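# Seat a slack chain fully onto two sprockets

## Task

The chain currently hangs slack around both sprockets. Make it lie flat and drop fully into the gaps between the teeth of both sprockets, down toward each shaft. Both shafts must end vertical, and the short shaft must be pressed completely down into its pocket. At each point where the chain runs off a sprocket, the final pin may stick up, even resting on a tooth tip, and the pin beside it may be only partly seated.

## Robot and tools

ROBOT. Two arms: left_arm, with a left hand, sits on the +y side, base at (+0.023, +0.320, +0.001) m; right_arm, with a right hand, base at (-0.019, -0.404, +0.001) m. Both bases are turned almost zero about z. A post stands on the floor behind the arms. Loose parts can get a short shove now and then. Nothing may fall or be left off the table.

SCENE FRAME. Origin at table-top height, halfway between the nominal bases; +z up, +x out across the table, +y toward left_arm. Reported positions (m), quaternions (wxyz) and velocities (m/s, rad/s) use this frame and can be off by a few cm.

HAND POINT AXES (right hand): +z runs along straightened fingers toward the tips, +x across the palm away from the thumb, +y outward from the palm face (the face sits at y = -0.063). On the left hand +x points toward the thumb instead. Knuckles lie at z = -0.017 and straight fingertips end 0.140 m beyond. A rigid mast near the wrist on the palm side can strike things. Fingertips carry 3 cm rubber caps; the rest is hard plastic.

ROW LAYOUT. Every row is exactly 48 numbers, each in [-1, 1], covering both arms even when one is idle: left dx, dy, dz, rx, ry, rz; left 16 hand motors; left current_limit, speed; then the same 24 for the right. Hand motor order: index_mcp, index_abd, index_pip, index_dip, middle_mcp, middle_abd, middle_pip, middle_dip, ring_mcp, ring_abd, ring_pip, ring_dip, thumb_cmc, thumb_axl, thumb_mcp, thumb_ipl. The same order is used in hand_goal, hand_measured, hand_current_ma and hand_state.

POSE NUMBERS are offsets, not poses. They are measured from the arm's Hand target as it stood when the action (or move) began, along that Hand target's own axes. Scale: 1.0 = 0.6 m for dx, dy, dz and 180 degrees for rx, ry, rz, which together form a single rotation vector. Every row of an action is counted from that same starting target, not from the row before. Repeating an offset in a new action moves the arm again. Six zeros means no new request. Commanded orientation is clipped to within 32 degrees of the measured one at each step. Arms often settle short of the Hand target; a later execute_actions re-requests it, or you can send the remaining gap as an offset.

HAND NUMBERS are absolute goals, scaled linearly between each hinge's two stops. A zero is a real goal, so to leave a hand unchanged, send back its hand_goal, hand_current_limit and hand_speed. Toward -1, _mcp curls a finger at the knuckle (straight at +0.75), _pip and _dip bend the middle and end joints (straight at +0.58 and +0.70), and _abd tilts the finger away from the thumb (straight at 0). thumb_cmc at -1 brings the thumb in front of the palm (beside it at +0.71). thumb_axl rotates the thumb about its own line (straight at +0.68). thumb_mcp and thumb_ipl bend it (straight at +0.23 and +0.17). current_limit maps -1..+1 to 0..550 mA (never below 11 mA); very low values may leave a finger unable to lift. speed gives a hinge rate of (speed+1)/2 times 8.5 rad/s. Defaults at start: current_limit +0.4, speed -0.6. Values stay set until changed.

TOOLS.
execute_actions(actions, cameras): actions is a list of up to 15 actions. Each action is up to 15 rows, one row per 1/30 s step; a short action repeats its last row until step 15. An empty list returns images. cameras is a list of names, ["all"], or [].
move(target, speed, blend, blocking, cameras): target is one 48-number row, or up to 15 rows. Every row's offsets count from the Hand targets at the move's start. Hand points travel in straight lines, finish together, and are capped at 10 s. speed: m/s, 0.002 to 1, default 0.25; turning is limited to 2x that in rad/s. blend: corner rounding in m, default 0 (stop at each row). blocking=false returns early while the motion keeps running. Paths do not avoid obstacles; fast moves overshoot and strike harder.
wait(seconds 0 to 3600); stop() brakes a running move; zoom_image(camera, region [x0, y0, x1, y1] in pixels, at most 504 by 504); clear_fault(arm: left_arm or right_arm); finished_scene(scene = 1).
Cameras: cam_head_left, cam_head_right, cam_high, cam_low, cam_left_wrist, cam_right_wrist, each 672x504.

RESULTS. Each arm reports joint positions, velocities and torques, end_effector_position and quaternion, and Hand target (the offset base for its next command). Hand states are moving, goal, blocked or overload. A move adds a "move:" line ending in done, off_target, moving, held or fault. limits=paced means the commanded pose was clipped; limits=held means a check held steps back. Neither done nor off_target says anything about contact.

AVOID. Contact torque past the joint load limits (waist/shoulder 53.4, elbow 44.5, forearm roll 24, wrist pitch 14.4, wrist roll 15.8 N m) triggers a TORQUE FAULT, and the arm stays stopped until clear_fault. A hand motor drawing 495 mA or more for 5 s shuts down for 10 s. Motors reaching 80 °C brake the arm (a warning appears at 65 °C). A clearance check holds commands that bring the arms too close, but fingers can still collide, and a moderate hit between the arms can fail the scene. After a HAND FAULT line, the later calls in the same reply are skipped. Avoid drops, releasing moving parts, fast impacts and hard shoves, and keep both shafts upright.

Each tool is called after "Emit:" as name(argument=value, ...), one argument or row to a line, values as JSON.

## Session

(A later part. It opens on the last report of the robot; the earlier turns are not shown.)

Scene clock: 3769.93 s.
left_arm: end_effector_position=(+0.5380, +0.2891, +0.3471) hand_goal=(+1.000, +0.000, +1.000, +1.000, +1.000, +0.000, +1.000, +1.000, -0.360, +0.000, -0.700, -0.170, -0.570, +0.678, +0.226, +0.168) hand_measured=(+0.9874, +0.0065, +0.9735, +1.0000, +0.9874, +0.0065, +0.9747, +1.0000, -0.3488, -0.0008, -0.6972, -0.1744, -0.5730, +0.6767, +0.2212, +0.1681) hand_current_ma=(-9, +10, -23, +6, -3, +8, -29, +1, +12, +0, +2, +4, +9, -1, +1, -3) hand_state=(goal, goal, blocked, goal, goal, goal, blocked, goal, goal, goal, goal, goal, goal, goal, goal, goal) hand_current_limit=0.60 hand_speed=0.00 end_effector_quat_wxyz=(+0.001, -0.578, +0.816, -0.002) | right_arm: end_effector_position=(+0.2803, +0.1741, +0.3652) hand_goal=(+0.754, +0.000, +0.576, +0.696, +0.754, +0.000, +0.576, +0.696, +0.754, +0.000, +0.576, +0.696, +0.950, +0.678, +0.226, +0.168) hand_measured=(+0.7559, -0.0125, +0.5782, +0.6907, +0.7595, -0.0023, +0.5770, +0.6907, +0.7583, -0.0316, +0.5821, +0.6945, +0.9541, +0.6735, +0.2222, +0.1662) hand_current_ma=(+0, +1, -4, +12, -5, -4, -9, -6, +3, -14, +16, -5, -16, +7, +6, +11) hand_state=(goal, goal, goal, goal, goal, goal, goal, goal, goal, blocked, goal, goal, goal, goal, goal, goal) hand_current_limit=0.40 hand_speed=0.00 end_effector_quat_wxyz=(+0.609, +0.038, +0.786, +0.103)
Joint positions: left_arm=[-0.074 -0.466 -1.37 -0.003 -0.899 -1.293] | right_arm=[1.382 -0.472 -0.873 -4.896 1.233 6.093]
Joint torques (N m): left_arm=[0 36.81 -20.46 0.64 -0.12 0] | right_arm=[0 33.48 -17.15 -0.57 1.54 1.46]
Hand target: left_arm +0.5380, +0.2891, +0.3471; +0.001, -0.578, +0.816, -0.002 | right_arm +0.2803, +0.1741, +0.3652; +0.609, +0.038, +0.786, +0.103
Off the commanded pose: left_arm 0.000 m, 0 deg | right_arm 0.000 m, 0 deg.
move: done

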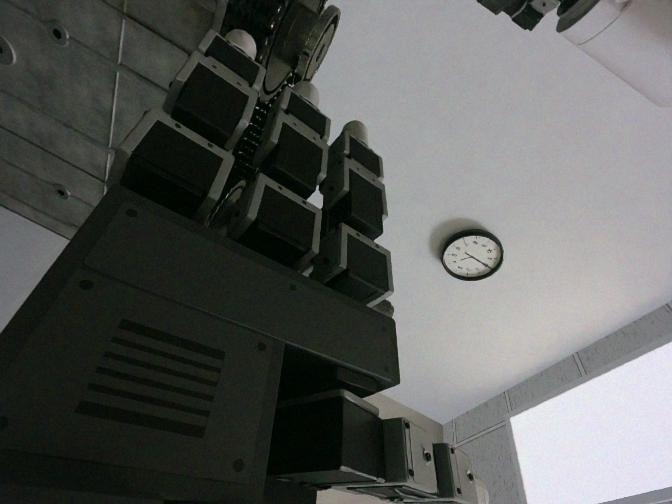

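Emit:
move(
  target=[0,0,0,0,0,0,1,0,1,1,1,0,1,1,-0.36,0,-0.70,-0.17,-0.57,0.678,0.226,0.168,0.6,0,-0.0633,0.0139,-0.0159,0.0463,-0.0628,-0.0336,0.754,0,0.576,0.696,0.754,0,0.576,0.696,0.754,0,0.576,0.696,0.95,0.678,0.226,0.168,0.4,0],
  speed=0.15,
  cameras=["cam_right_wrist"],
)

Emit:
zoom_image(
  camera="cam_right_wrist",
  region=[0, 0, 250, 200],
)

Scene clock: 3786.43 s.
left_arm: end_effector_position=(+0.5380, +0.2891, +0.3471) hand_goal=(+1.000, +0.000, +1.000, +1.000, +1.000, +0.000, +1.000, +1.000, -0.360, +0.000, -0.700, -0.170, -0.570, +0.678, +0.226, +0.168) hand_measured=(+0.9874, +0.0051, +0.9735, +1.0000, +0.9874, +0.0065, +0.9735, +0.9990, -0.3488, -0.0008, -0.6959, -0.1744, -0.5730, +0.6777, +0.2212, +0.1681) hand_current_ma=(-14, +5, -21, +6, -2, +9, -27, +1, +10, +2, +0, +6, -1, -3, -4, +5) hand_state=(goal, goal, blocked, goal, goal, goal, blocked, goal, goal, goal, goal, goal, goal, goal, goal, goal) hand_current_limit=0.60 hand_speed=0.00 end_effector_quat_wxyz=(+0.001, -0.578, +0.816, -0.002) | right_arm: end_effector_position=(+0.2803, +0.1741, +0.4052) hand_goal=(+0.754, +0.000, +0.576, +0.696, +0.754, +0.000, +0.576, +0.696, +0.754, +0.000, +0.576, +0.696, +0.950, +0.678, +0.226, +0.168) hand_measured=(+0.7547, -0.0125, +0.5770, +0.6907, +0.7595, -0.0008, +0.5770, +0.6907, +0.7583, -0.0330, +0.5821, +0.6945, +0.9553, +0.6735, +0.2222, +0.1672) hand_current_ma=(+2, +1, -5, -15, +7, -13, +15, -9, -3, -5, +9, +4, -9, -14, +2, +8) hand_state=(goal, goal, goal, goal, goal, goal, goal, goal, goal, blocked, goal, goal, goal, goal, goal, goal) hand_current_limit=0.40 hand_speed=0.00 end_effector_quat_wxyz=(+0.683, +0.050, +0.729, +0.010)
Joint positions: left_arm=[-0.074 -0.466 -1.37 -0.003 -0.899 -1.293] | right_arm=[1.42 -0.507 -0.967 -4.763 1.472 5.906]
Joint torques (N m): left_arm=[0 36.81 -20.46 0.64 -0.12 0] | right_arm=[0 24.8 -17.58 -0.74 1.53 -1.5]
Motor temperatures (°C): left_arm=[29 32 33 31 35 30] | right_arm=[32 27 34 31 32 29]
Hand target: left_arm +0.5380, +0.2891, +0.3471; +0.001, -0.578, +0.816, -0.002 | right_arm +0.2803, +0.1741, +0.4052; +0.683, +0.050, +0.728, +0.010
Off the commanded pose: left_arm 0.000 m, 0 deg | right_arm 0.000 m, 0 deg.
move: done

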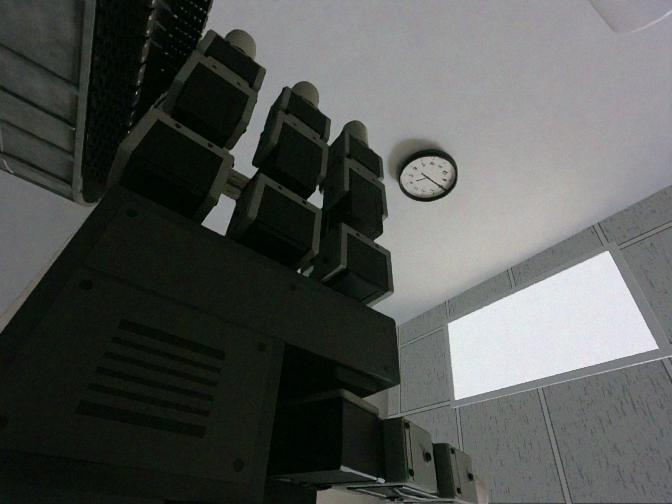

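Scaled by 2.016.

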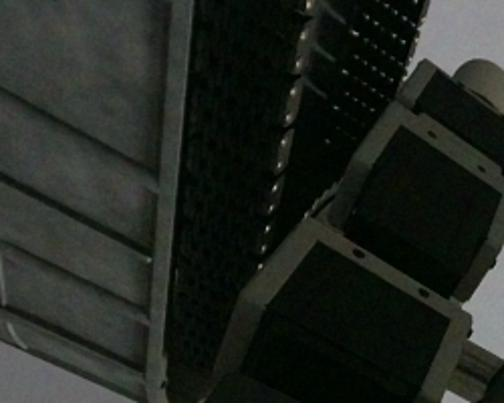

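Emit:
move(
  target=[
    [0,0,0,0,0,0,1,0,1,1,1,0,1,1,-0.36,0,-0.70,-0.17,-0.57,0.678,0.226,0.168,0.6,0,-0.0472,-0.2818,-0.0197,-0.1517,0.2207,-0.2998,0.95,0,0.95,0.95,0.95,0,0.95,0.95,0.95,0,0.95,0.95,0.714,0.678,0.226,0.168,0.4,0],
    [0,0,0,0,0,0,1,0,1,1,1,0,1,1,-0.36,0,-0.70,-0.17,-0.57,0.678,0.226,0.168,0.6,0,0.1062,-0.4705,-0.039,-0.1517,0.2207,-0.2998,0.95,0,0.95,0.95,0.95,0,0.95,0.95,0.95,0,0.95,0.95,0.714,0.678,0.226,0.168,0.4,0],
  ],
  speed=0.2,
  cameras=["cam_right_wrist"],
)

Scene clock: 3808.60 s.
left_arm: end_effector_position=(+0.5380, +0.2891, +0.3471) hand_goal=(+1.000, +0.000, +1.000, +1.000, +1.000, +0.000, +1.000, +1.000, -0.360, +0.000, -0.700, -0.170, -0.570, +0.678, +0.226, +0.168) hand_measured=(+0.9874, +0.0051, +0.9735, +1.0000, +0.9874, +0.0065, +0.9735, +1.0000, -0.3488, -0.0008, -0.6959, -0.1757, -0.5730, +0.6777, +0.2212, +0.1672) hand_current_ma=(-9, +12, -22, +11, -3, +10, -29, +3, +13, +0, +2, +3, +3, -3, -1, +0) hand_state=(goal, goal, blocked, goal, goal, goal, blocked, goal, goal, goal, goal, goal, goal, goal, goal, goal) hand_current_limit=0.60 hand_speed=0.00 end_effector_quat_wxyz=(+0.001, -0.578, +0.816, -0.002) | right_arm: end_effector_position=(+0.2362, -0.0999, +0.3200) hand_goal=(+0.950, +0.000, +0.950, +0.950, +0.950, +0.000, +0.950, +0.950, +0.950, +0.000, +0.950, +0.950, +0.714, +0.678, +0.226, +0.168) hand_measured=(+0.9404, -0.0110, +0.9465, +0.9519, +0.9404, -0.0023, +0.9478, +0.9506, +0.9416, -0.0169, +0.9491, +0.9481, +0.7079, +0.6735, +0.2212, +0.1662) hand_current_ma=(-3, -13, -2, +12, -16, +8, +22, +4, -9, +0, +4, -13, -9, -12, -7, -11) hand_state=(goal, goal, goal, goal, goal, goal, goal, goal, goal, goal, goal, goal, goal, goal, goal, goal) hand_current_limit=0.40 hand_speed=0.00 end_effector_quat_wxyz=(+0.331, -0.436, +0.829, -0.114)
Joint positions: left_arm=[-0.074 -0.466 -1.37 -0.003 -0.899 -1.293] | right_arm=[0.927 0.343 -0.393 -4.376 0.512 4.159]
Joint torques (N m): left_arm=[0 36.81 -20.46 0.64 -0.12 0] | right_arm=[0 8.75 -20.91 -0.7 0.26 0.03]
Hand target: left_arm +0.5380, +0.2891, +0.3471; +0.001, -0.578, +0.816, -0.002 | right_arm +0.2362, -0.0999, +0.3200; +0.331, -0.436, +0.829, -0.114
Off the commanded pose: left_arm 0.000 m, 0 deg | right_arm 0.000 m, 0 deg.
move: done

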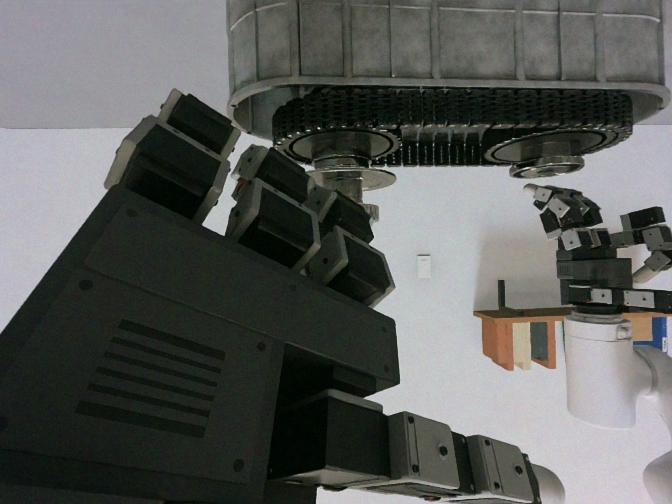

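Emit:
zoom_image(
  camera="cam_right_wrist",
  region=[260, 70, 430, 200],
)

Emit:
zoom_image(
  camera="cam_right_wrist",
  region=[470, 70, 640, 200],
)

Emit:
zoom_image(
  camera="cam_right_wrist",
  region=[265, 90, 345, 170],
)

Emit:
zoom_image(
  camera="cam_right_wrist",
  region=[570, 90, 650, 170],
)

Emit:
zoom_image(
  camera="cam_right_wrist",
  region=[470, 90, 550, 170],
)

Emit:
zoom_image(
  camera="cam_right_wrist",
  region=[340, 90, 420, 170],
)

Scaled by 2.965.

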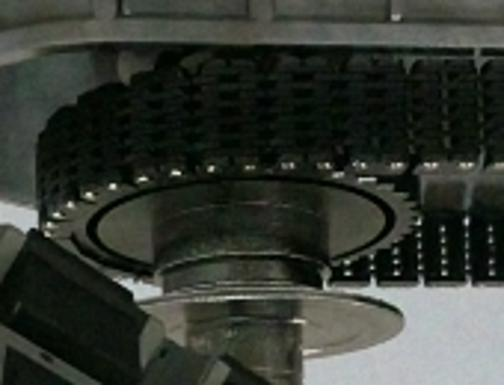

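Scaled by 2.965.

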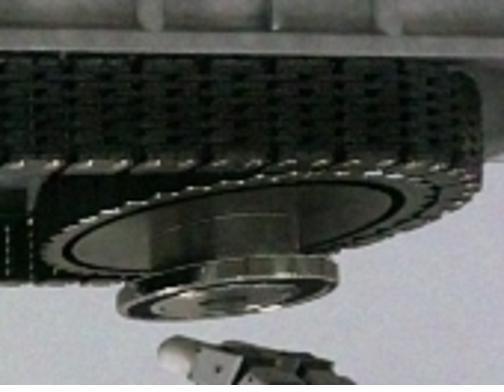

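Scaled by 6.300.

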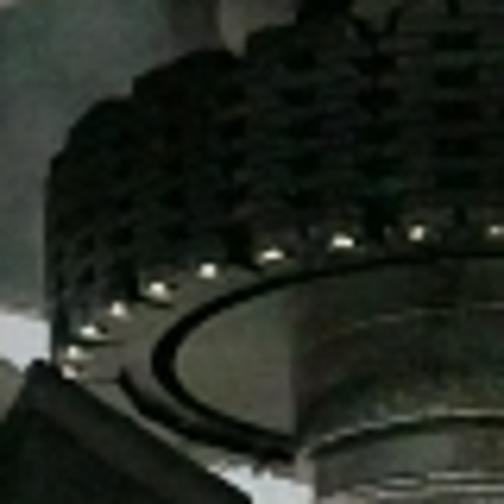

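Scaled by 6.300.

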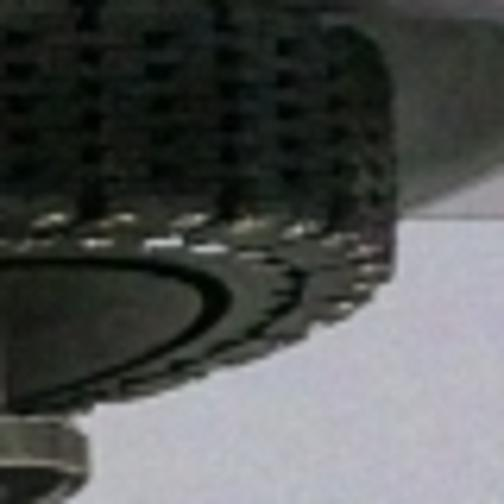

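Scaled by 6.300.

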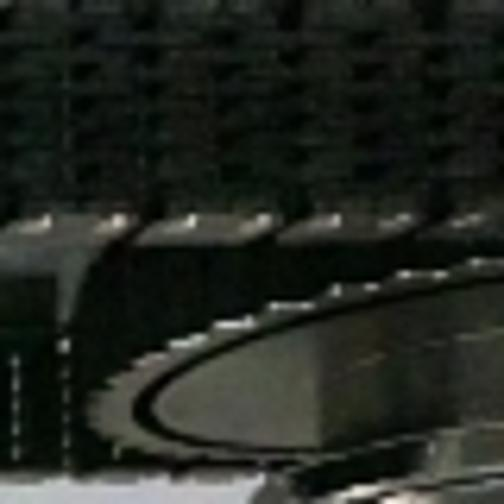

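Scaled by 6.300.

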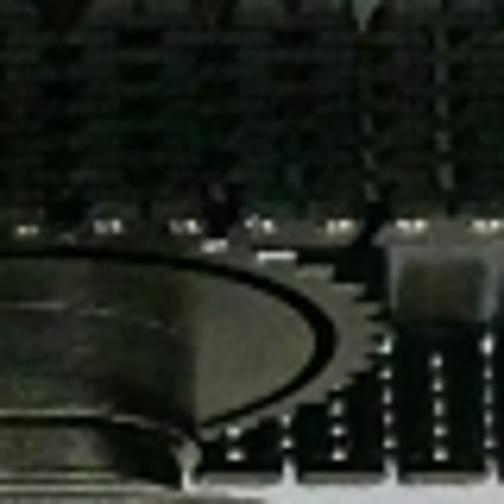

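Emit:
move(
  target=[
    [-0.06,0.03,-0.2217,0,0,0,1,0,1,1,1,0,1,1,-0.36,0,-0.70,-0.17,0.9,0.678,0.226,0.168,0.6,0,0,0,0,0,0,0,0.95,0,0.95,0.95,0.95,0,0.95,0.95,0.95,0,0.95,0.95,0.714,0.678,0.226,0.168,0.4,0],
    [-0.1534,0.1211,-0.2217,0.3263,0.2311,0.3428,1,0,1,1,1,0,1,1,-0.36,0,-0.70,-0.17,0.9,0.678,0.226,0.168,0.6,0,0,0,0,0,0,0,0.95,0,0.95,0.95,0.95,0,0.95,0.95,0.95,0,0.95,0.95,0.714,0.678,0.226,0.168,0.4,0],
  ],
  speed=0.25,
  cameras=["cam_head_left"],
)

Scene clock: 4017.03 s.
left_arm: end_effector_position=(+0.4993, +0.4003, +0.4796) hand_goal=(+1.000, +0.000, +1.000, +1.000, +1.000, +0.000, +1.000, +1.000, -0.360, +0.000, -0.700, -0.170, +0.900, +0.678, +0.226, +0.168) hand_measured=(+0.9874, +0.0051, +0.9722, +0.9990, +0.9862, +0.0080, +0.9735, +1.0000, -0.3488, -0.0008, -0.6959, -0.1757, +0.8887, +0.6767, +0.2222, +0.1681) hand_current_ma=(-14, +7, -21, +5, -5, +11, -25, +3, +10, +1, +5, +1, -2, -6, -3, +2) hand_state=(goal, goal, blocked, goal, goal, goal, blocked, goal, goal, goal, goal, goal, goal, goal, goal, goal) hand_current_limit=0.60 hand_speed=0.00 end_effector_quat_wxyz=(+0.002, +0.001, +0.829, -0.560) | right_arm: end_effector_position=(+0.2362, -0.0999, +0.3200) hand_goal=(+0.950, +0.000, +0.950, +0.950, +0.950, +0.000, +0.950, +0.950, +0.950, +0.000, +0.950, +0.950, +0.714, +0.678, +0.226, +0.168) hand_measured=(+0.9404, -0.0125, +0.9465, +0.9506, +0.9404, -0.0023, +0.9491, +0.9506, +0.9416, -0.0184, +0.9504, +0.9481, +0.7067, +0.6735, +0.2222, +0.1672) hand_current_ma=(+22, +5, -1, +10, +1, -6, +4, +0, -2, -10, -4, +0, -4, -4, -12, +3) hand_state=(goal, goal, goal, goal, goal, goal, goal, goal, goal, goal, goal, goal, goal, goal, goal, goal) hand_current_limit=0.40 hand_speed=0.00 end_effector_quat_wxyz=(+0.331, -0.436, +0.829, -0.114)
Joint positions: left_arm=[0.457 -0.305 -1.323 -0.996 -1.731 0.697] | right_arm=[0.927 0.343 -0.393 -4.376 0.512 4.159]
Joint torques (N m): left_arm=[0 30.82 -19.86 -0.74 -0.98 -0.06] | right_arm=[0 8.75 -20.91 -0.7 0.26 0.03]
Hand target: left_arm +0.4993, +0.4003, +0.4796; +0.002, +0.001, +0.829, -0.560 | right_arm +0.2362, -0.0999, +0.3200; +0.331, -0.436, +0.829, -0.114
Off the commanded pose: left_arm 0.000 m, 0 deg | right_arm 0.000 m, 0 deg.
move: done

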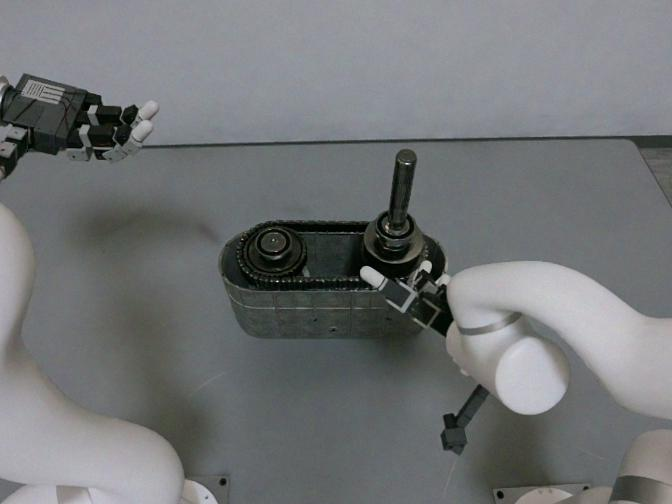

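Emit:
execute_actions(
  actions=[],
)

Scene clock: 4049.67 s.
left_arm: end_effector_position=(+0.4993, +0.4003, +0.4796) hand_goal=(+1.000, +0.000, +1.000, +1.000, +1.000, +0.000, +1.000, +1.000, -0.360, +0.000, -0.700, -0.170, +0.900, +0.678, +0.226, +0.168) hand_measured=(+0.9862, +0.0051, +0.9722, +0.9990, +0.9862, +0.0080, +0.9747, +1.0000, -0.3488, -0.0008, -0.6959, -0.1744, +0.8900, +0.6777, +0.2212, +0.1672) hand_current_ma=(-13, +9, -21, +7, -9, +10, -24, +6, +11, -3, +1, +5, +2, -4, +0, +0) hand_state=(goal, goal, blocked, goal, goal, goal, blocked, goal, goal, goal, goal, goal, goal, goal, goal, goal) hand_current_limit=0.60 hand_speed=0.00 end_effector_quat_wxyz=(+0.002, +0.001, +0.829, -0.560) | right_arm: end_effector_position=(+0.2362, -0.0999, +0.3200) hand_goal=(+0.950, +0.000, +0.950, +0.950, +0.950, +0.000, +0.950, +0.950, +0.950, +0.000, +0.950, +0.950, +0.714, +0.678, +0.226, +0.168) hand_measured=(+0.9392, -0.0110, +0.9465, +0.9519, +0.9404, -0.0023, +0.9478, +0.9506, +0.9416, -0.0169, +0.9504, +0.9481, +0.7079, +0.6735, +0.2212, +0.1672) hand_current_ma=(+5, -9, +0, -2, -10, -5, +10, -1, -23, -5, -11, +7, +3, -8, -1, +9) hand_state=(goal, goal, goal, goal, goal, goal, goal, goal, goal, goal, goal, goal, goal, goal, goal, goal) hand_current_limit=0.40 hand_speed=0.00 end_effector_quat_wxyz=(+0.331, -0.436, +0.829, -0.114)
Joint positions: left_arm=[0.457 -0.305 -1.323 -0.996 -1.731 0.697] | right_arm=[0.927 0.343 -0.393 -4.376 0.512 4.159]
Joint velocities: within noise
Joint torques (N m): left_arm=[0 30.82 -19.86 -0.74 -0.98 -0.06] | right_arm=[0 8.75 -20.91 -0.7 0.26 0.03]
Motor temperatures (°C): left_arm=[29 31 34 31 35 31] | right_arm=[31 26 31 30 32 29]
Hand target: left_arm +0.4993, +0.4003, +0.4796; +0.002, +0.001, +0.829, -0.560 | right_arm +0.2362, -0.0999, +0.3200; +0.331, -0.436, +0.829, -0.114
Off the commanded pose: left_arm 0.000 m, 0 deg | right_arm 0.000 m, 0 deg.

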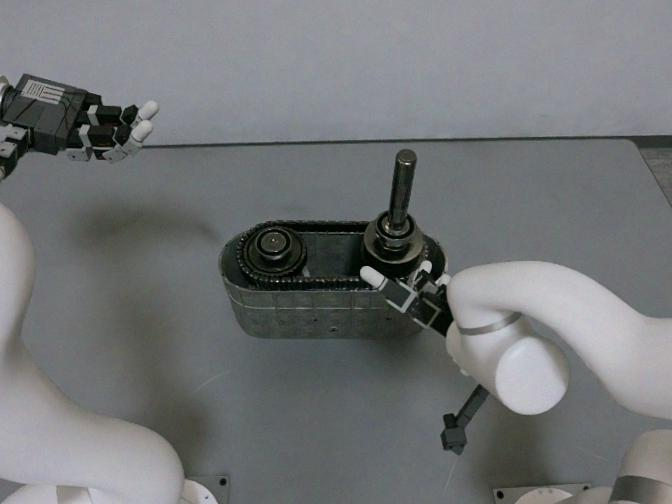

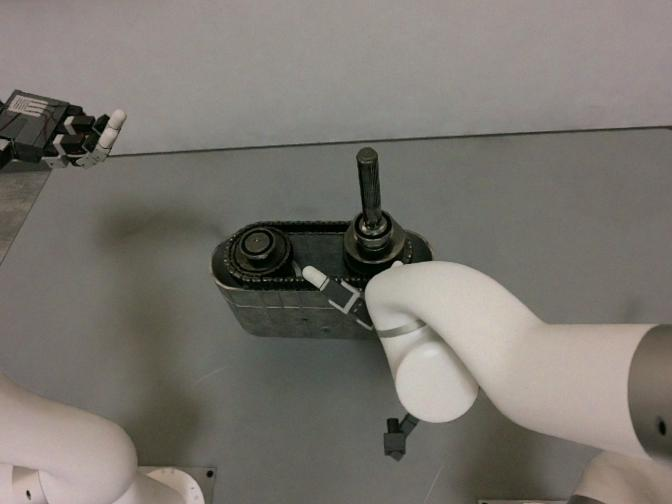

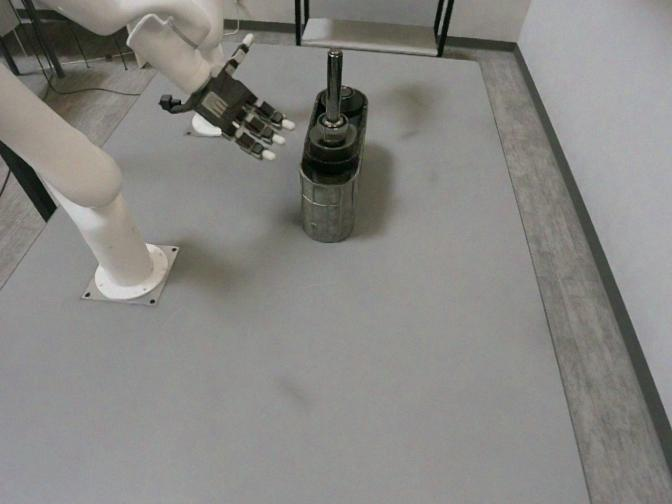

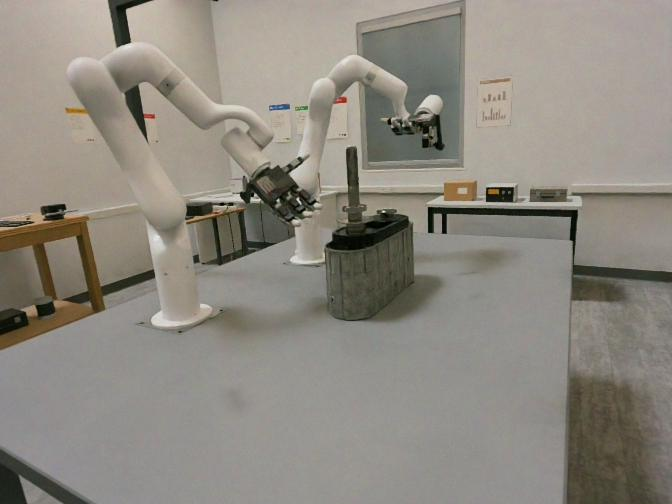

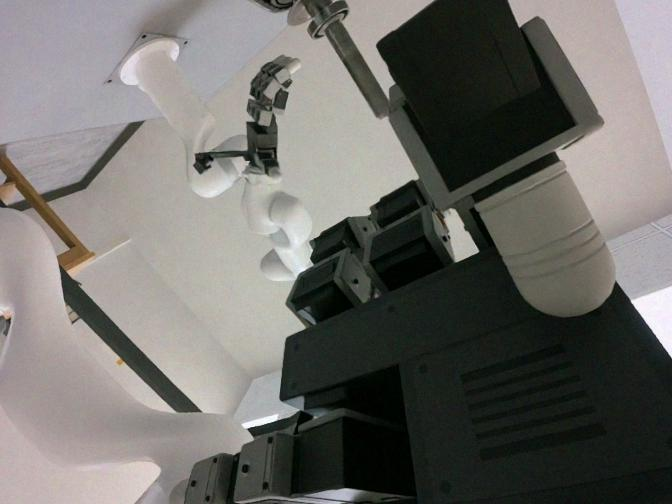

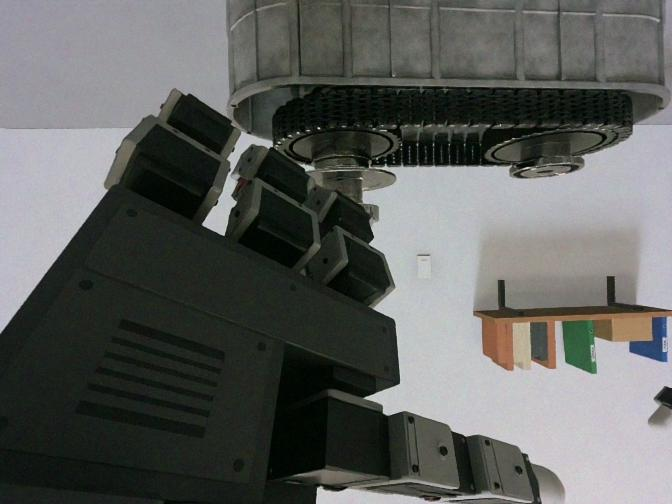

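Emit:
zoom_image(
  camera="cam_right_wrist",
  region=[470, 70, 640, 200],
)

Emit:
zoom_image(
  camera="cam_head_left",
  region=[210, 200, 330, 310],
)

Scaled by 2.965.

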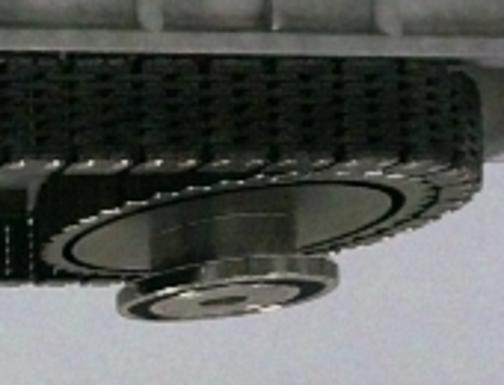

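Scaled by 4.200.

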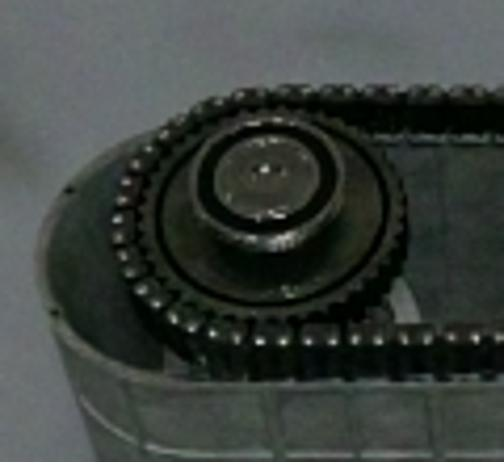

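Emit:
zoom_image(
  camera="cam_right_wrist",
  region=[260, 70, 430, 200],
)

Emit:
zoom_image(
  camera="cam_right_wrist",
  region=[220, 50, 672, 250],
)

Scaled by 2.965.

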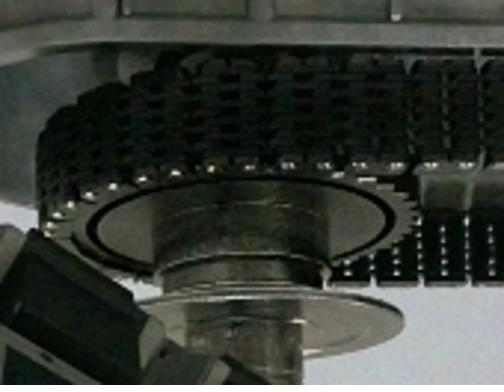

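Scaled by 1.115.

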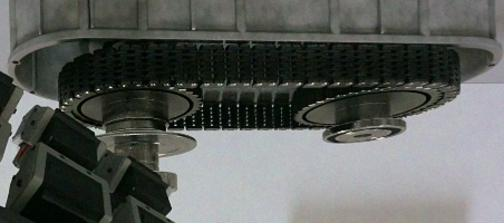

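Emit:
move(
  target=[
    [0,0,0,0,0,0.5, 1,0,1,1,1,0,1,1,-0.36,0,-0.70,-0.17,0.9,0.678,0.226,0.168,0.6,0, 0,0,0,0,0,0, 0.95,0,0.95,0.95,0.95,0,0.95,0.95,0.95,0,0.95,0.95,0.714,0.678,0.226,0.168,0.4,0],
  ],
  speed=0.3,
)

Emit:
move(
  target=[
    [0,0,0,0,0,0.5, 1,0,1,1,1,0,1,1,-0.36,0,-0.70,-0.17,0.9,0.678,0.226,0.168,0.6,0, 0,0,0,0,0,0, 0.95,0,0.95,0.95,0.95,0,0.95,0.95,0.95,0,0.95,0.95,0.714,0.678,0.226,0.168,0.4,0],
  ],
  speed=0.3,
  cameras=["cam_left_wrist","cam_head_left","cam_right_wrist"],
)

Scene clock: 4083.40 s.
left_arm: end_effector_position=(+0.4993, +0.4003, +0.4796) hand_goal=(+1.000, +0.000, +1.000, +1.000, +1.000, +0.000, +1.000, +1.000, -0.360, +0.000, -0.700, -0.170, +0.900, +0.678, +0.226, +0.168) hand_measured=(+0.9874, +0.0080, +0.9735, +0.9977, +0.9862, +0.0080, +0.9747, +0.9990, -0.3488, +0.0080, -0.6959, -0.1757, +0.8887, +0.6777, +0.2212, +0.1672) hand_current_ma=(-10, +14, -25, -1, -4, +15, -24, +7, +12, +7, +6, +5, -2, -7, -4, -2) hand_state=(goal, goal, blocked, goal, goal, goal, blocked, goal, goal, goal, goal, goal, goal, goal, goal, goal) hand_current_limit=0.60 hand_speed=0.00 end_effector_quat_wxyz=(+0.398, +0.586, +0.585, -0.394) | right_arm: end_effector_position=(+0.2362, -0.0999, +0.3200) hand_goal=(+0.950, +0.000, +0.950, +0.950, +0.950, +0.000, +0.950, +0.950, +0.950, +0.000, +0.950, +0.950, +0.714, +0.678, +0.226, +0.168) hand_measured=(+0.9392, -0.0096, +0.9478, +0.9519, +0.9404, -0.0037, +0.9491, +0.9519, +0.9404, -0.0169, +0.9491, +0.9468, +0.7067, +0.6735, +0.2222, +0.1662) hand_current_ma=(-1, -1, +9, +4, -21, -5, +1, -8, -30, +13, -4, -7, -15, -1, -1, +5) hand_state=(goal, goal, goal, goal, goal, goal, goal, goal, goal, goal, goal, goal, goal, goal, goal, goal) hand_current_limit=0.40 hand_speed=0.00 end_effector_quat_wxyz=(+0.331, -0.436, +0.829, -0.114)
Joint positions: left_arm=[0.602 -0.151 -1.002 -0.877 -1.726 2.473] | right_arm=[0.927 0.343 -0.393 -4.376 0.512 4.159]
Joint torques (N m): left_arm=[0 24.65 -19.09 -0.56 -1.16 0.05] | right_arm=[0 8.75 -20.91 -0.7 0.26 0.03]
Hand target: left_arm +0.4993, +0.4003, +0.4796; +0.398, +0.586, +0.585, -0.394 | right_arm +0.2362, -0.0999, +0.3200; +0.331, -0.436, +0.829, -0.114
Off the commanded pose: left_arm 0.000 m, 0 deg | right_arm 0.000 m, 0 deg.
move: done

Scene clock: 4086.57 s.
left_arm: end_effector_position=(+0.4993, +0.4003, +0.4796) hand_goal=(+1.000, +0.000, +1.000, +1.000, +1.000, +0.000, +1.000, +1.000, -0.360, +0.000, -0.700, -0.170, +0.900, +0.678, +0.226, +0.168) hand_measured=(+0.9995, +0.0065, +0.9722, +0.9990, +0.9995, +0.0065, +0.9735, +1.0000, -0.3488, +0.0080, -0.7049, -0.1757, +0.9114, +0.6777, +0.2222, +0.1672) hand_current_ma=(+2, +13, -25, +3, +7, +7, -29, +8, +9, +3, +0, +4, +16, -6, +2, -1) hand_state=(goal, goal, blocked, goal, goal, goal, blocked, goal, goal, goal, goal, goal, goal, goal, goal, goal) hand_current_limit=0.60 hand_speed=0.00 end_effector_quat_wxyz=(+0.560, +0.829, -0.001, +0.002) | right_arm: end_effector_position=(+0.2362, -0.0999, +0.3200) hand_goal=(+0.950, +0.000, +0.950, +0.950, +0.950, +0.000, +0.950, +0.950, +0.950, +0.000, +0.950, +0.950, +0.714, +0.678, +0.226, +0.168) hand_measured=(+0.9404, -0.0110, +0.9478, +0.9519, +0.9404, -0.0023, +0.9491, +0.9506, +0.9416, -0.0169, +0.9491, +0.9481, +0.7079, +0.6735, +0.2222, +0.1672) hand_current_ma=(+8, -2, +4, -13, -4, -12, +9, +2, -6, +0, +7, +3, -1, +7, +4, -2) hand_state=(goal, goal, goal, goal, goal, goal, goal, goal, goal, goal, goal, goal, goal, goal, goal, goal) hand_current_limit=0.40 hand_speed=0.00 end_effector_quat_wxyz=(+0.331, -0.436, +0.829, -0.114)
Joint positions: left_arm=[0.596 -0.441 -1.127 -0.869 -1.617 4.169] | right_arm=[0.927 0.343 -0.393 -4.376 0.512 4.159]
Joint torques (N m): left_arm=[0 33.37 -17.83 -0.49 -1.31 0.06] | right_arm=[0 8.75 -20.91 -0.7 0.26 0.03]
Hand target: left_arm +0.4993, +0.4003, +0.4796; +0.560, +0.829, -0.001, +0.002 | right_arm +0.2362, -0.0999, +0.3200; +0.331, -0.436, +0.829, -0.114
Off the commanded pose: left_arm 0.000 m, 0 deg | right_arm 0.000 m, 0 deg.
move: done
Images, in order (width x height): cam_head_left 672x504, cam_left_wrist 672x504, cam_right_wrist 672x504.

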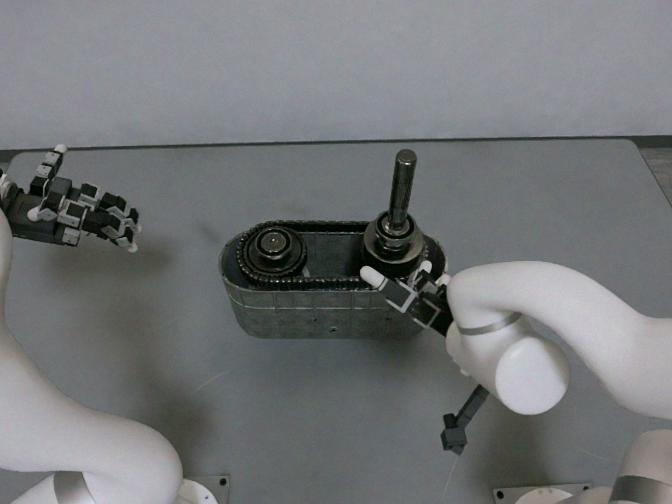

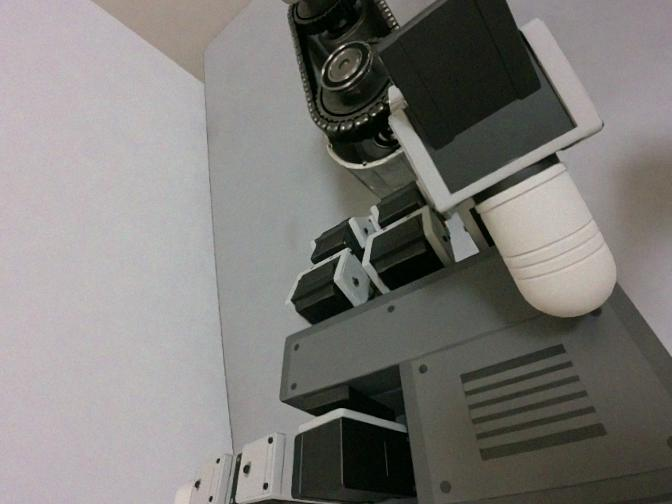

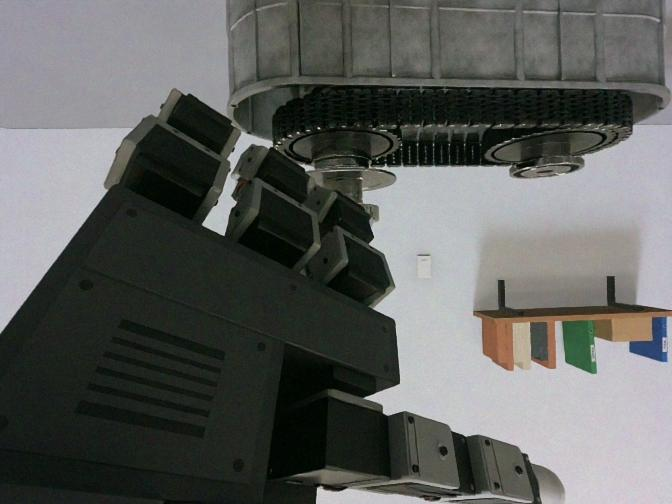

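Emit:
move(
  target=[
    [0.0012,0.0807,0.3311,0,0,0, 1,0,1,1,1,0,1,1,-0.36,0,-0.70,-0.17,0.9,0.678,0.226,0.168,0.6,0, 0,0,0,0,0,0, 0.95,0,0.95,0.95,0.95,0,0.95,0.95,0.95,0,0.95,0.95,0.714,0.678,0.226,0.168,0.4,0],
  ],
  speed=0.15,
  cameras=["cam_left_wrist","cam_head_left","cam_head_right","cam_right_wrist"],
)

Scene clock: 4108.07 s.
left_arm: end_effector_position=(+0.5004, +0.1980, +0.4505) hand_goal=(+1.000, +0.000, +1.000, +1.000, +1.000, +0.000, +1.000, +1.000, -0.360, +0.000, -0.700, -0.170, +0.900, +0.678, +0.226, +0.168) hand_measured=(+1.0000, +0.0065, +0.9735, +0.9977, +1.0000, +0.0080, +0.9735, +1.0000, -0.3488, +0.0065, -0.7049, -0.1757, +0.9114, +0.6777, +0.2212, +0.1672) hand_current_ma=(-1, +15, -22, +5, +9, +12, -22, +6, +12, +3, +0, +3, +17, -2, -2, +2) hand_state=(goal, goal, blocked, goal, goal, goal, blocked, goal, goal, goal, goal, goal, goal, goal, goal, goal) hand_current_limit=0.60 hand_speed=0.00 end_effector_quat_wxyz=(+0.560, +0.829, -0.001, +0.002) | right_arm: end_effector_position=(+0.2362, -0.0999, +0.3200) hand_goal=(+0.950, +0.000, +0.950, +0.950, +0.950, +0.000, +0.950, +0.950, +0.950, +0.000, +0.950, +0.950, +0.714, +0.678, +0.226, +0.168) hand_measured=(+0.9392, -0.0125, +0.9478, +0.9519, +0.9404, -0.0023, +0.9478, +0.9506, +0.9416, -0.0169, +0.9491, +0.9481, +0.7079, +0.6735, +0.2222, +0.1672) hand_current_ma=(+4, -4, +0, +16, -3, -15, +20, +2, -2, -13, +12, -18, +5, -6, +3, -3) hand_state=(goal, goal, goal, goal, goal, goal, goal, goal, goal, goal, goal, goal, goal, goal, goal, goal) hand_current_limit=0.40 hand_speed=0.00 end_effector_quat_wxyz=(+0.331, -0.436, +0.829, -0.114)
Joint positions: left_arm=[0.233 -0.303 -0.858 -1.167 -1.369 4.169] | right_arm=[0.927 0.343 -0.393 -4.376 0.512 4.159]
Joint torques (N m): left_arm=[0 27.79 -16.88 -0.62 -1.3 0.06] | right_arm=[0 8.75 -20.91 -0.7 0.26 0.03]
Hand target: left_arm +0.5004, +0.1979, +0.4505; +0.560, +0.829, -0.001, +0.002 | right_arm +0.2362, -0.0999, +0.3200; +0.331, -0.436, +0.829, -0.114
Off the commanded pose: left_arm 0.000 m, 0 deg | right_arm 0.000 m, 0 deg.
move: done
Images, in order (width x height): cam_head_left 672x504, cam_head_right 672x504, cam_left_wrist 672x504, cam_right_wrist 672x504.

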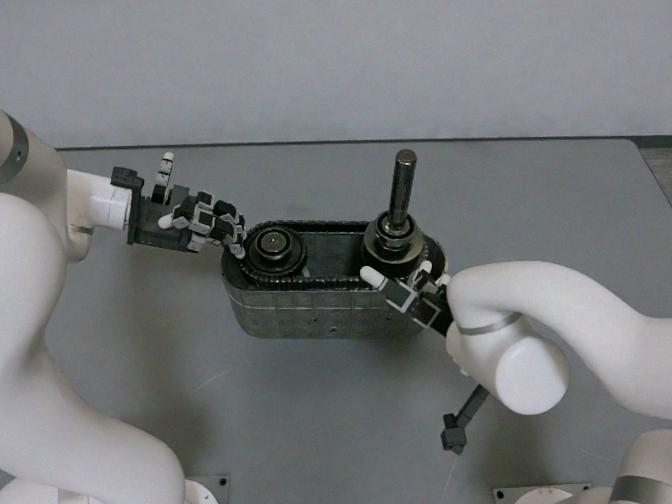

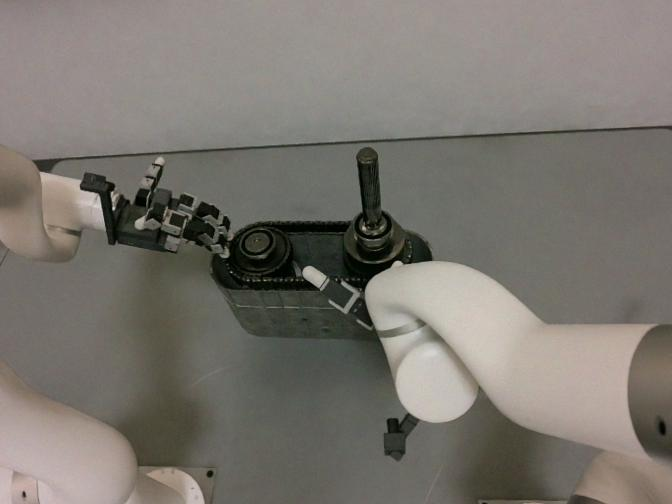

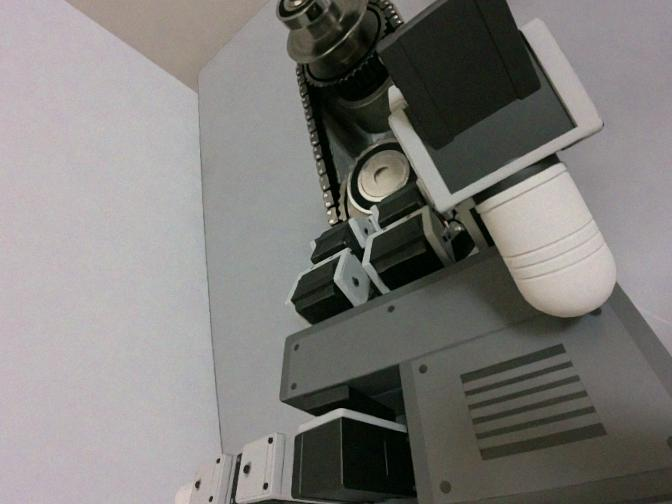

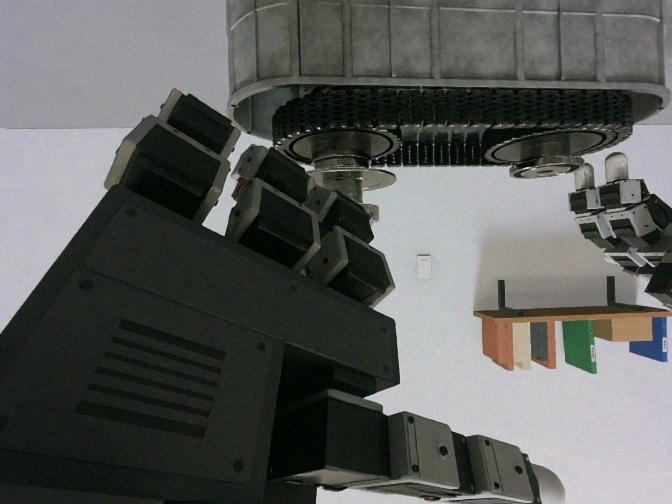

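Emit:
zoom_image(
  camera="cam_head_left",
  region=[200, 190, 320, 300],
)

Emit:
zoom_image(
  camera="cam_right_wrist",
  region=[470, 60, 672, 210],
)

Scaled by 4.200.

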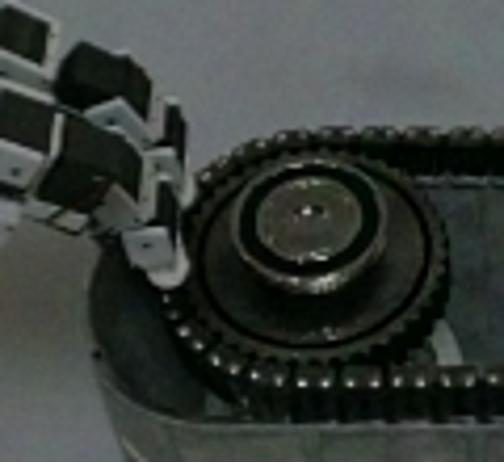

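Scaled by 2.495.

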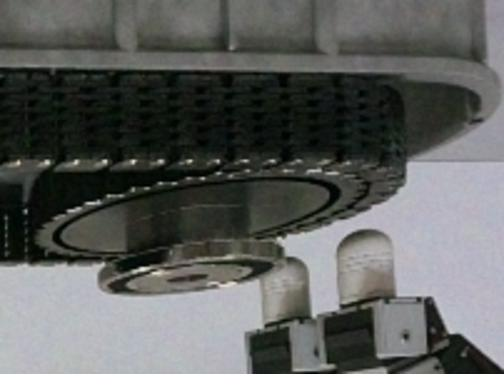

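Emit:
move(
  target=[
    [0,-0.0463,0.01875,0,0,0, 1,0,1,1,1,0,1,1,-0.36,0,-0.70,-0.17,0.9,0.678,0.226,0.168,0.6,0, 0,0,0,0,0,0, 0.95,0,0.95,0.95,0.95,0,0.95,0.95,0.95,0,0.95,0.95,0.714,0.678,0.226,0.168,0.4,0],
  ],
  speed=0.08,
  cameras=["cam_left_wrist","cam_head_left","cam_right_wrist"],
)

Emit:
zoom_image(
  camera="cam_right_wrist",
  region=[470, 60, 672, 210],
)

Emit:
zoom_image(
  camera="cam_head_left",
  region=[200, 190, 320, 300],
)

Scene clock: 4123.50 s.
left_arm: end_effector_position=(+0.4955, +0.1981, +0.4439) hand_goal=(+1.000, +0.000, +1.000, +1.000, +1.000, +0.000, +1.000, +1.000, -0.360, +0.000, -0.700, -0.170, +0.900, +0.678, +0.226, +0.168) hand_measured=(+0.9995, +0.0095, +0.9747, +1.0000, +1.0000, +0.0080, +0.9760, +0.9990, -0.3488, +0.0065, -0.7049, -0.1744, +0.9126, +0.6777, +0.2212, +0.1672) hand_current_ma=(+5, +17, -22, +6, +10, +13, -24, +4, +12, -1, -4, +3, +23, -7, -3, +6) hand_state=(goal, goal, blocked, goal, goal, goal, blocked, goal, goal, goal, goal, goal, goal, goal, goal, goal) hand_current_limit=0.60 hand_speed=0.00 end_effector_quat_wxyz=(+0.579, +0.816, -0.009, -0.005) | right_arm: end_effector_position=(+0.2362, -0.0999, +0.3200) hand_goal=(+0.950, +0.000, +0.950, +0.950, +0.950, +0.000, +0.950, +0.950, +0.950, +0.000, +0.950, +0.950, +0.714, +0.678, +0.226, +0.168) hand_measured=(+0.9392, -0.0110, +0.9465, +0.9519, +0.9392, -0.0008, +0.9478, +0.9506, +0.9428, -0.0169, +0.9504, +0.9481, +0.7079, +0.6735, +0.2222, +0.1672) hand_current_ma=(+21, +7, -8, +4, -1, -2, +15, +9, -11, -2, +3, -11, -14, -10, +0, +0) hand_state=(goal, goal, goal, goal, goal, goal, goal, goal, goal, goal, goal, goal, goal, goal, goal, goal) hand_current_limit=0.40 hand_speed=0.00 end_effector_quat_wxyz=(+0.331, -0.436, +0.829, -0.114)
Joint positions: left_arm=[0.233 -0.335 -0.85 -1.177 -1.405 4.211] | right_arm=[0.927 0.343 -0.393 -4.376 0.512 4.159]
Joint torques (N m): left_arm=[0 28.36 -16.37 -0.59 -1.36 0.06] | right_arm=[0 8.75 -20.91 -0.7 0.26 0.03]
Hand target: left_arm +0.4955, +0.1981, +0.4439; +0.579, +0.816, -0.009, -0.005 (not the last commanded pose) | right_arm +0.2362, -0.0999, +0.3200; +0.331, -0.436, +0.829, -0.114
Off the commanded pose: left_arm 0.024 m, 3 deg | right_arm 0.000 m, 0 deg.
TORQUE FAULT: the external load on joint 5 (wrist pitch) of the left arm reached its load limit, and that arm stopped. The contact can be on any part of that arm beyond that joint, not only on its tool. A torque fault puts only its own arm into a fault stop. That arm's remaining commands of this call were not run. The hold on joint 5 (wrist pitch) of that arm was moved back by the arm itself, up to 3 degrees, as the stop began. That arm is still stopped at the end of this call. While its stop runs, that arm, its gripper or tool too, takes no new command.
CLEAR FAULT: the left arm stays stopped (state 4) until you call clear_fault(arm="left_arm").
End effector pose when the fault began: left_arm: position (+0.5006, +0.1980, +0.4327), quat_wxyz (+0.560, +0.828, -0.001, +0.004)
Joint positions when the fault began: left_arm=[0.233 -0.336 -0.849 -1.176 -1.354 4.21]
move: fault (left_arm)
Images, in order (width x height): cam_head_left 672x504, cam_left_wrist 672x504, cam_right_wrist 672x504.

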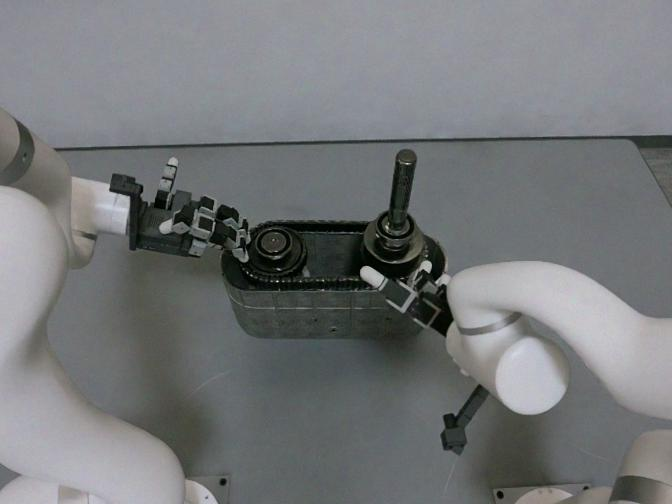

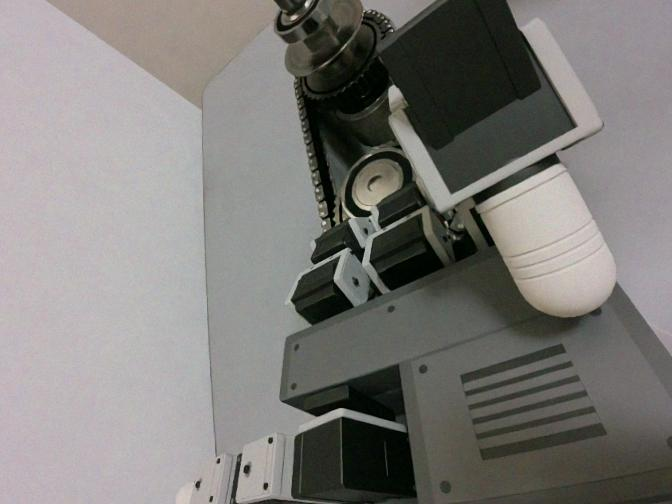

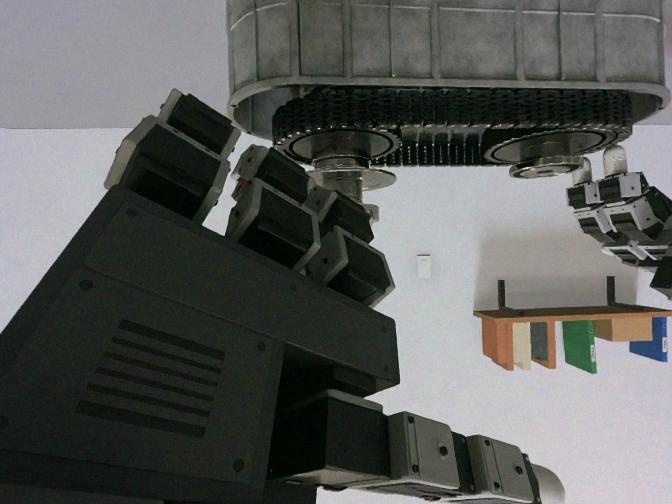

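Scaled by 2.495.

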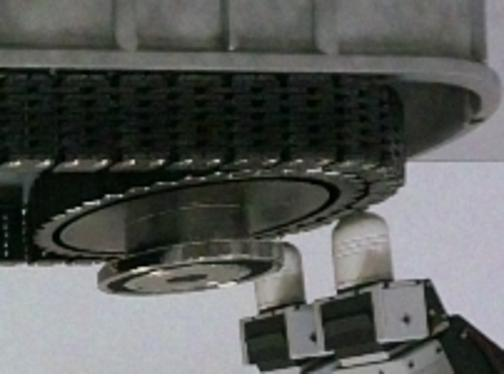

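Scaled by 4.200.

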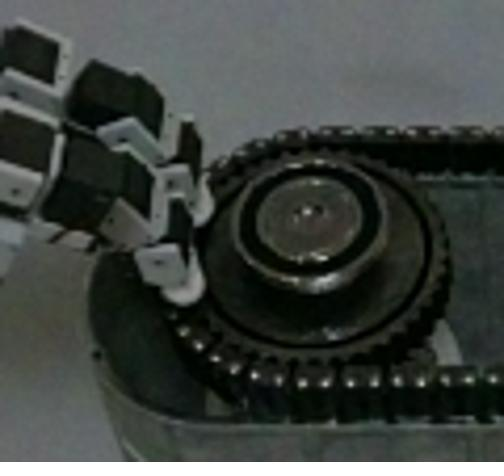

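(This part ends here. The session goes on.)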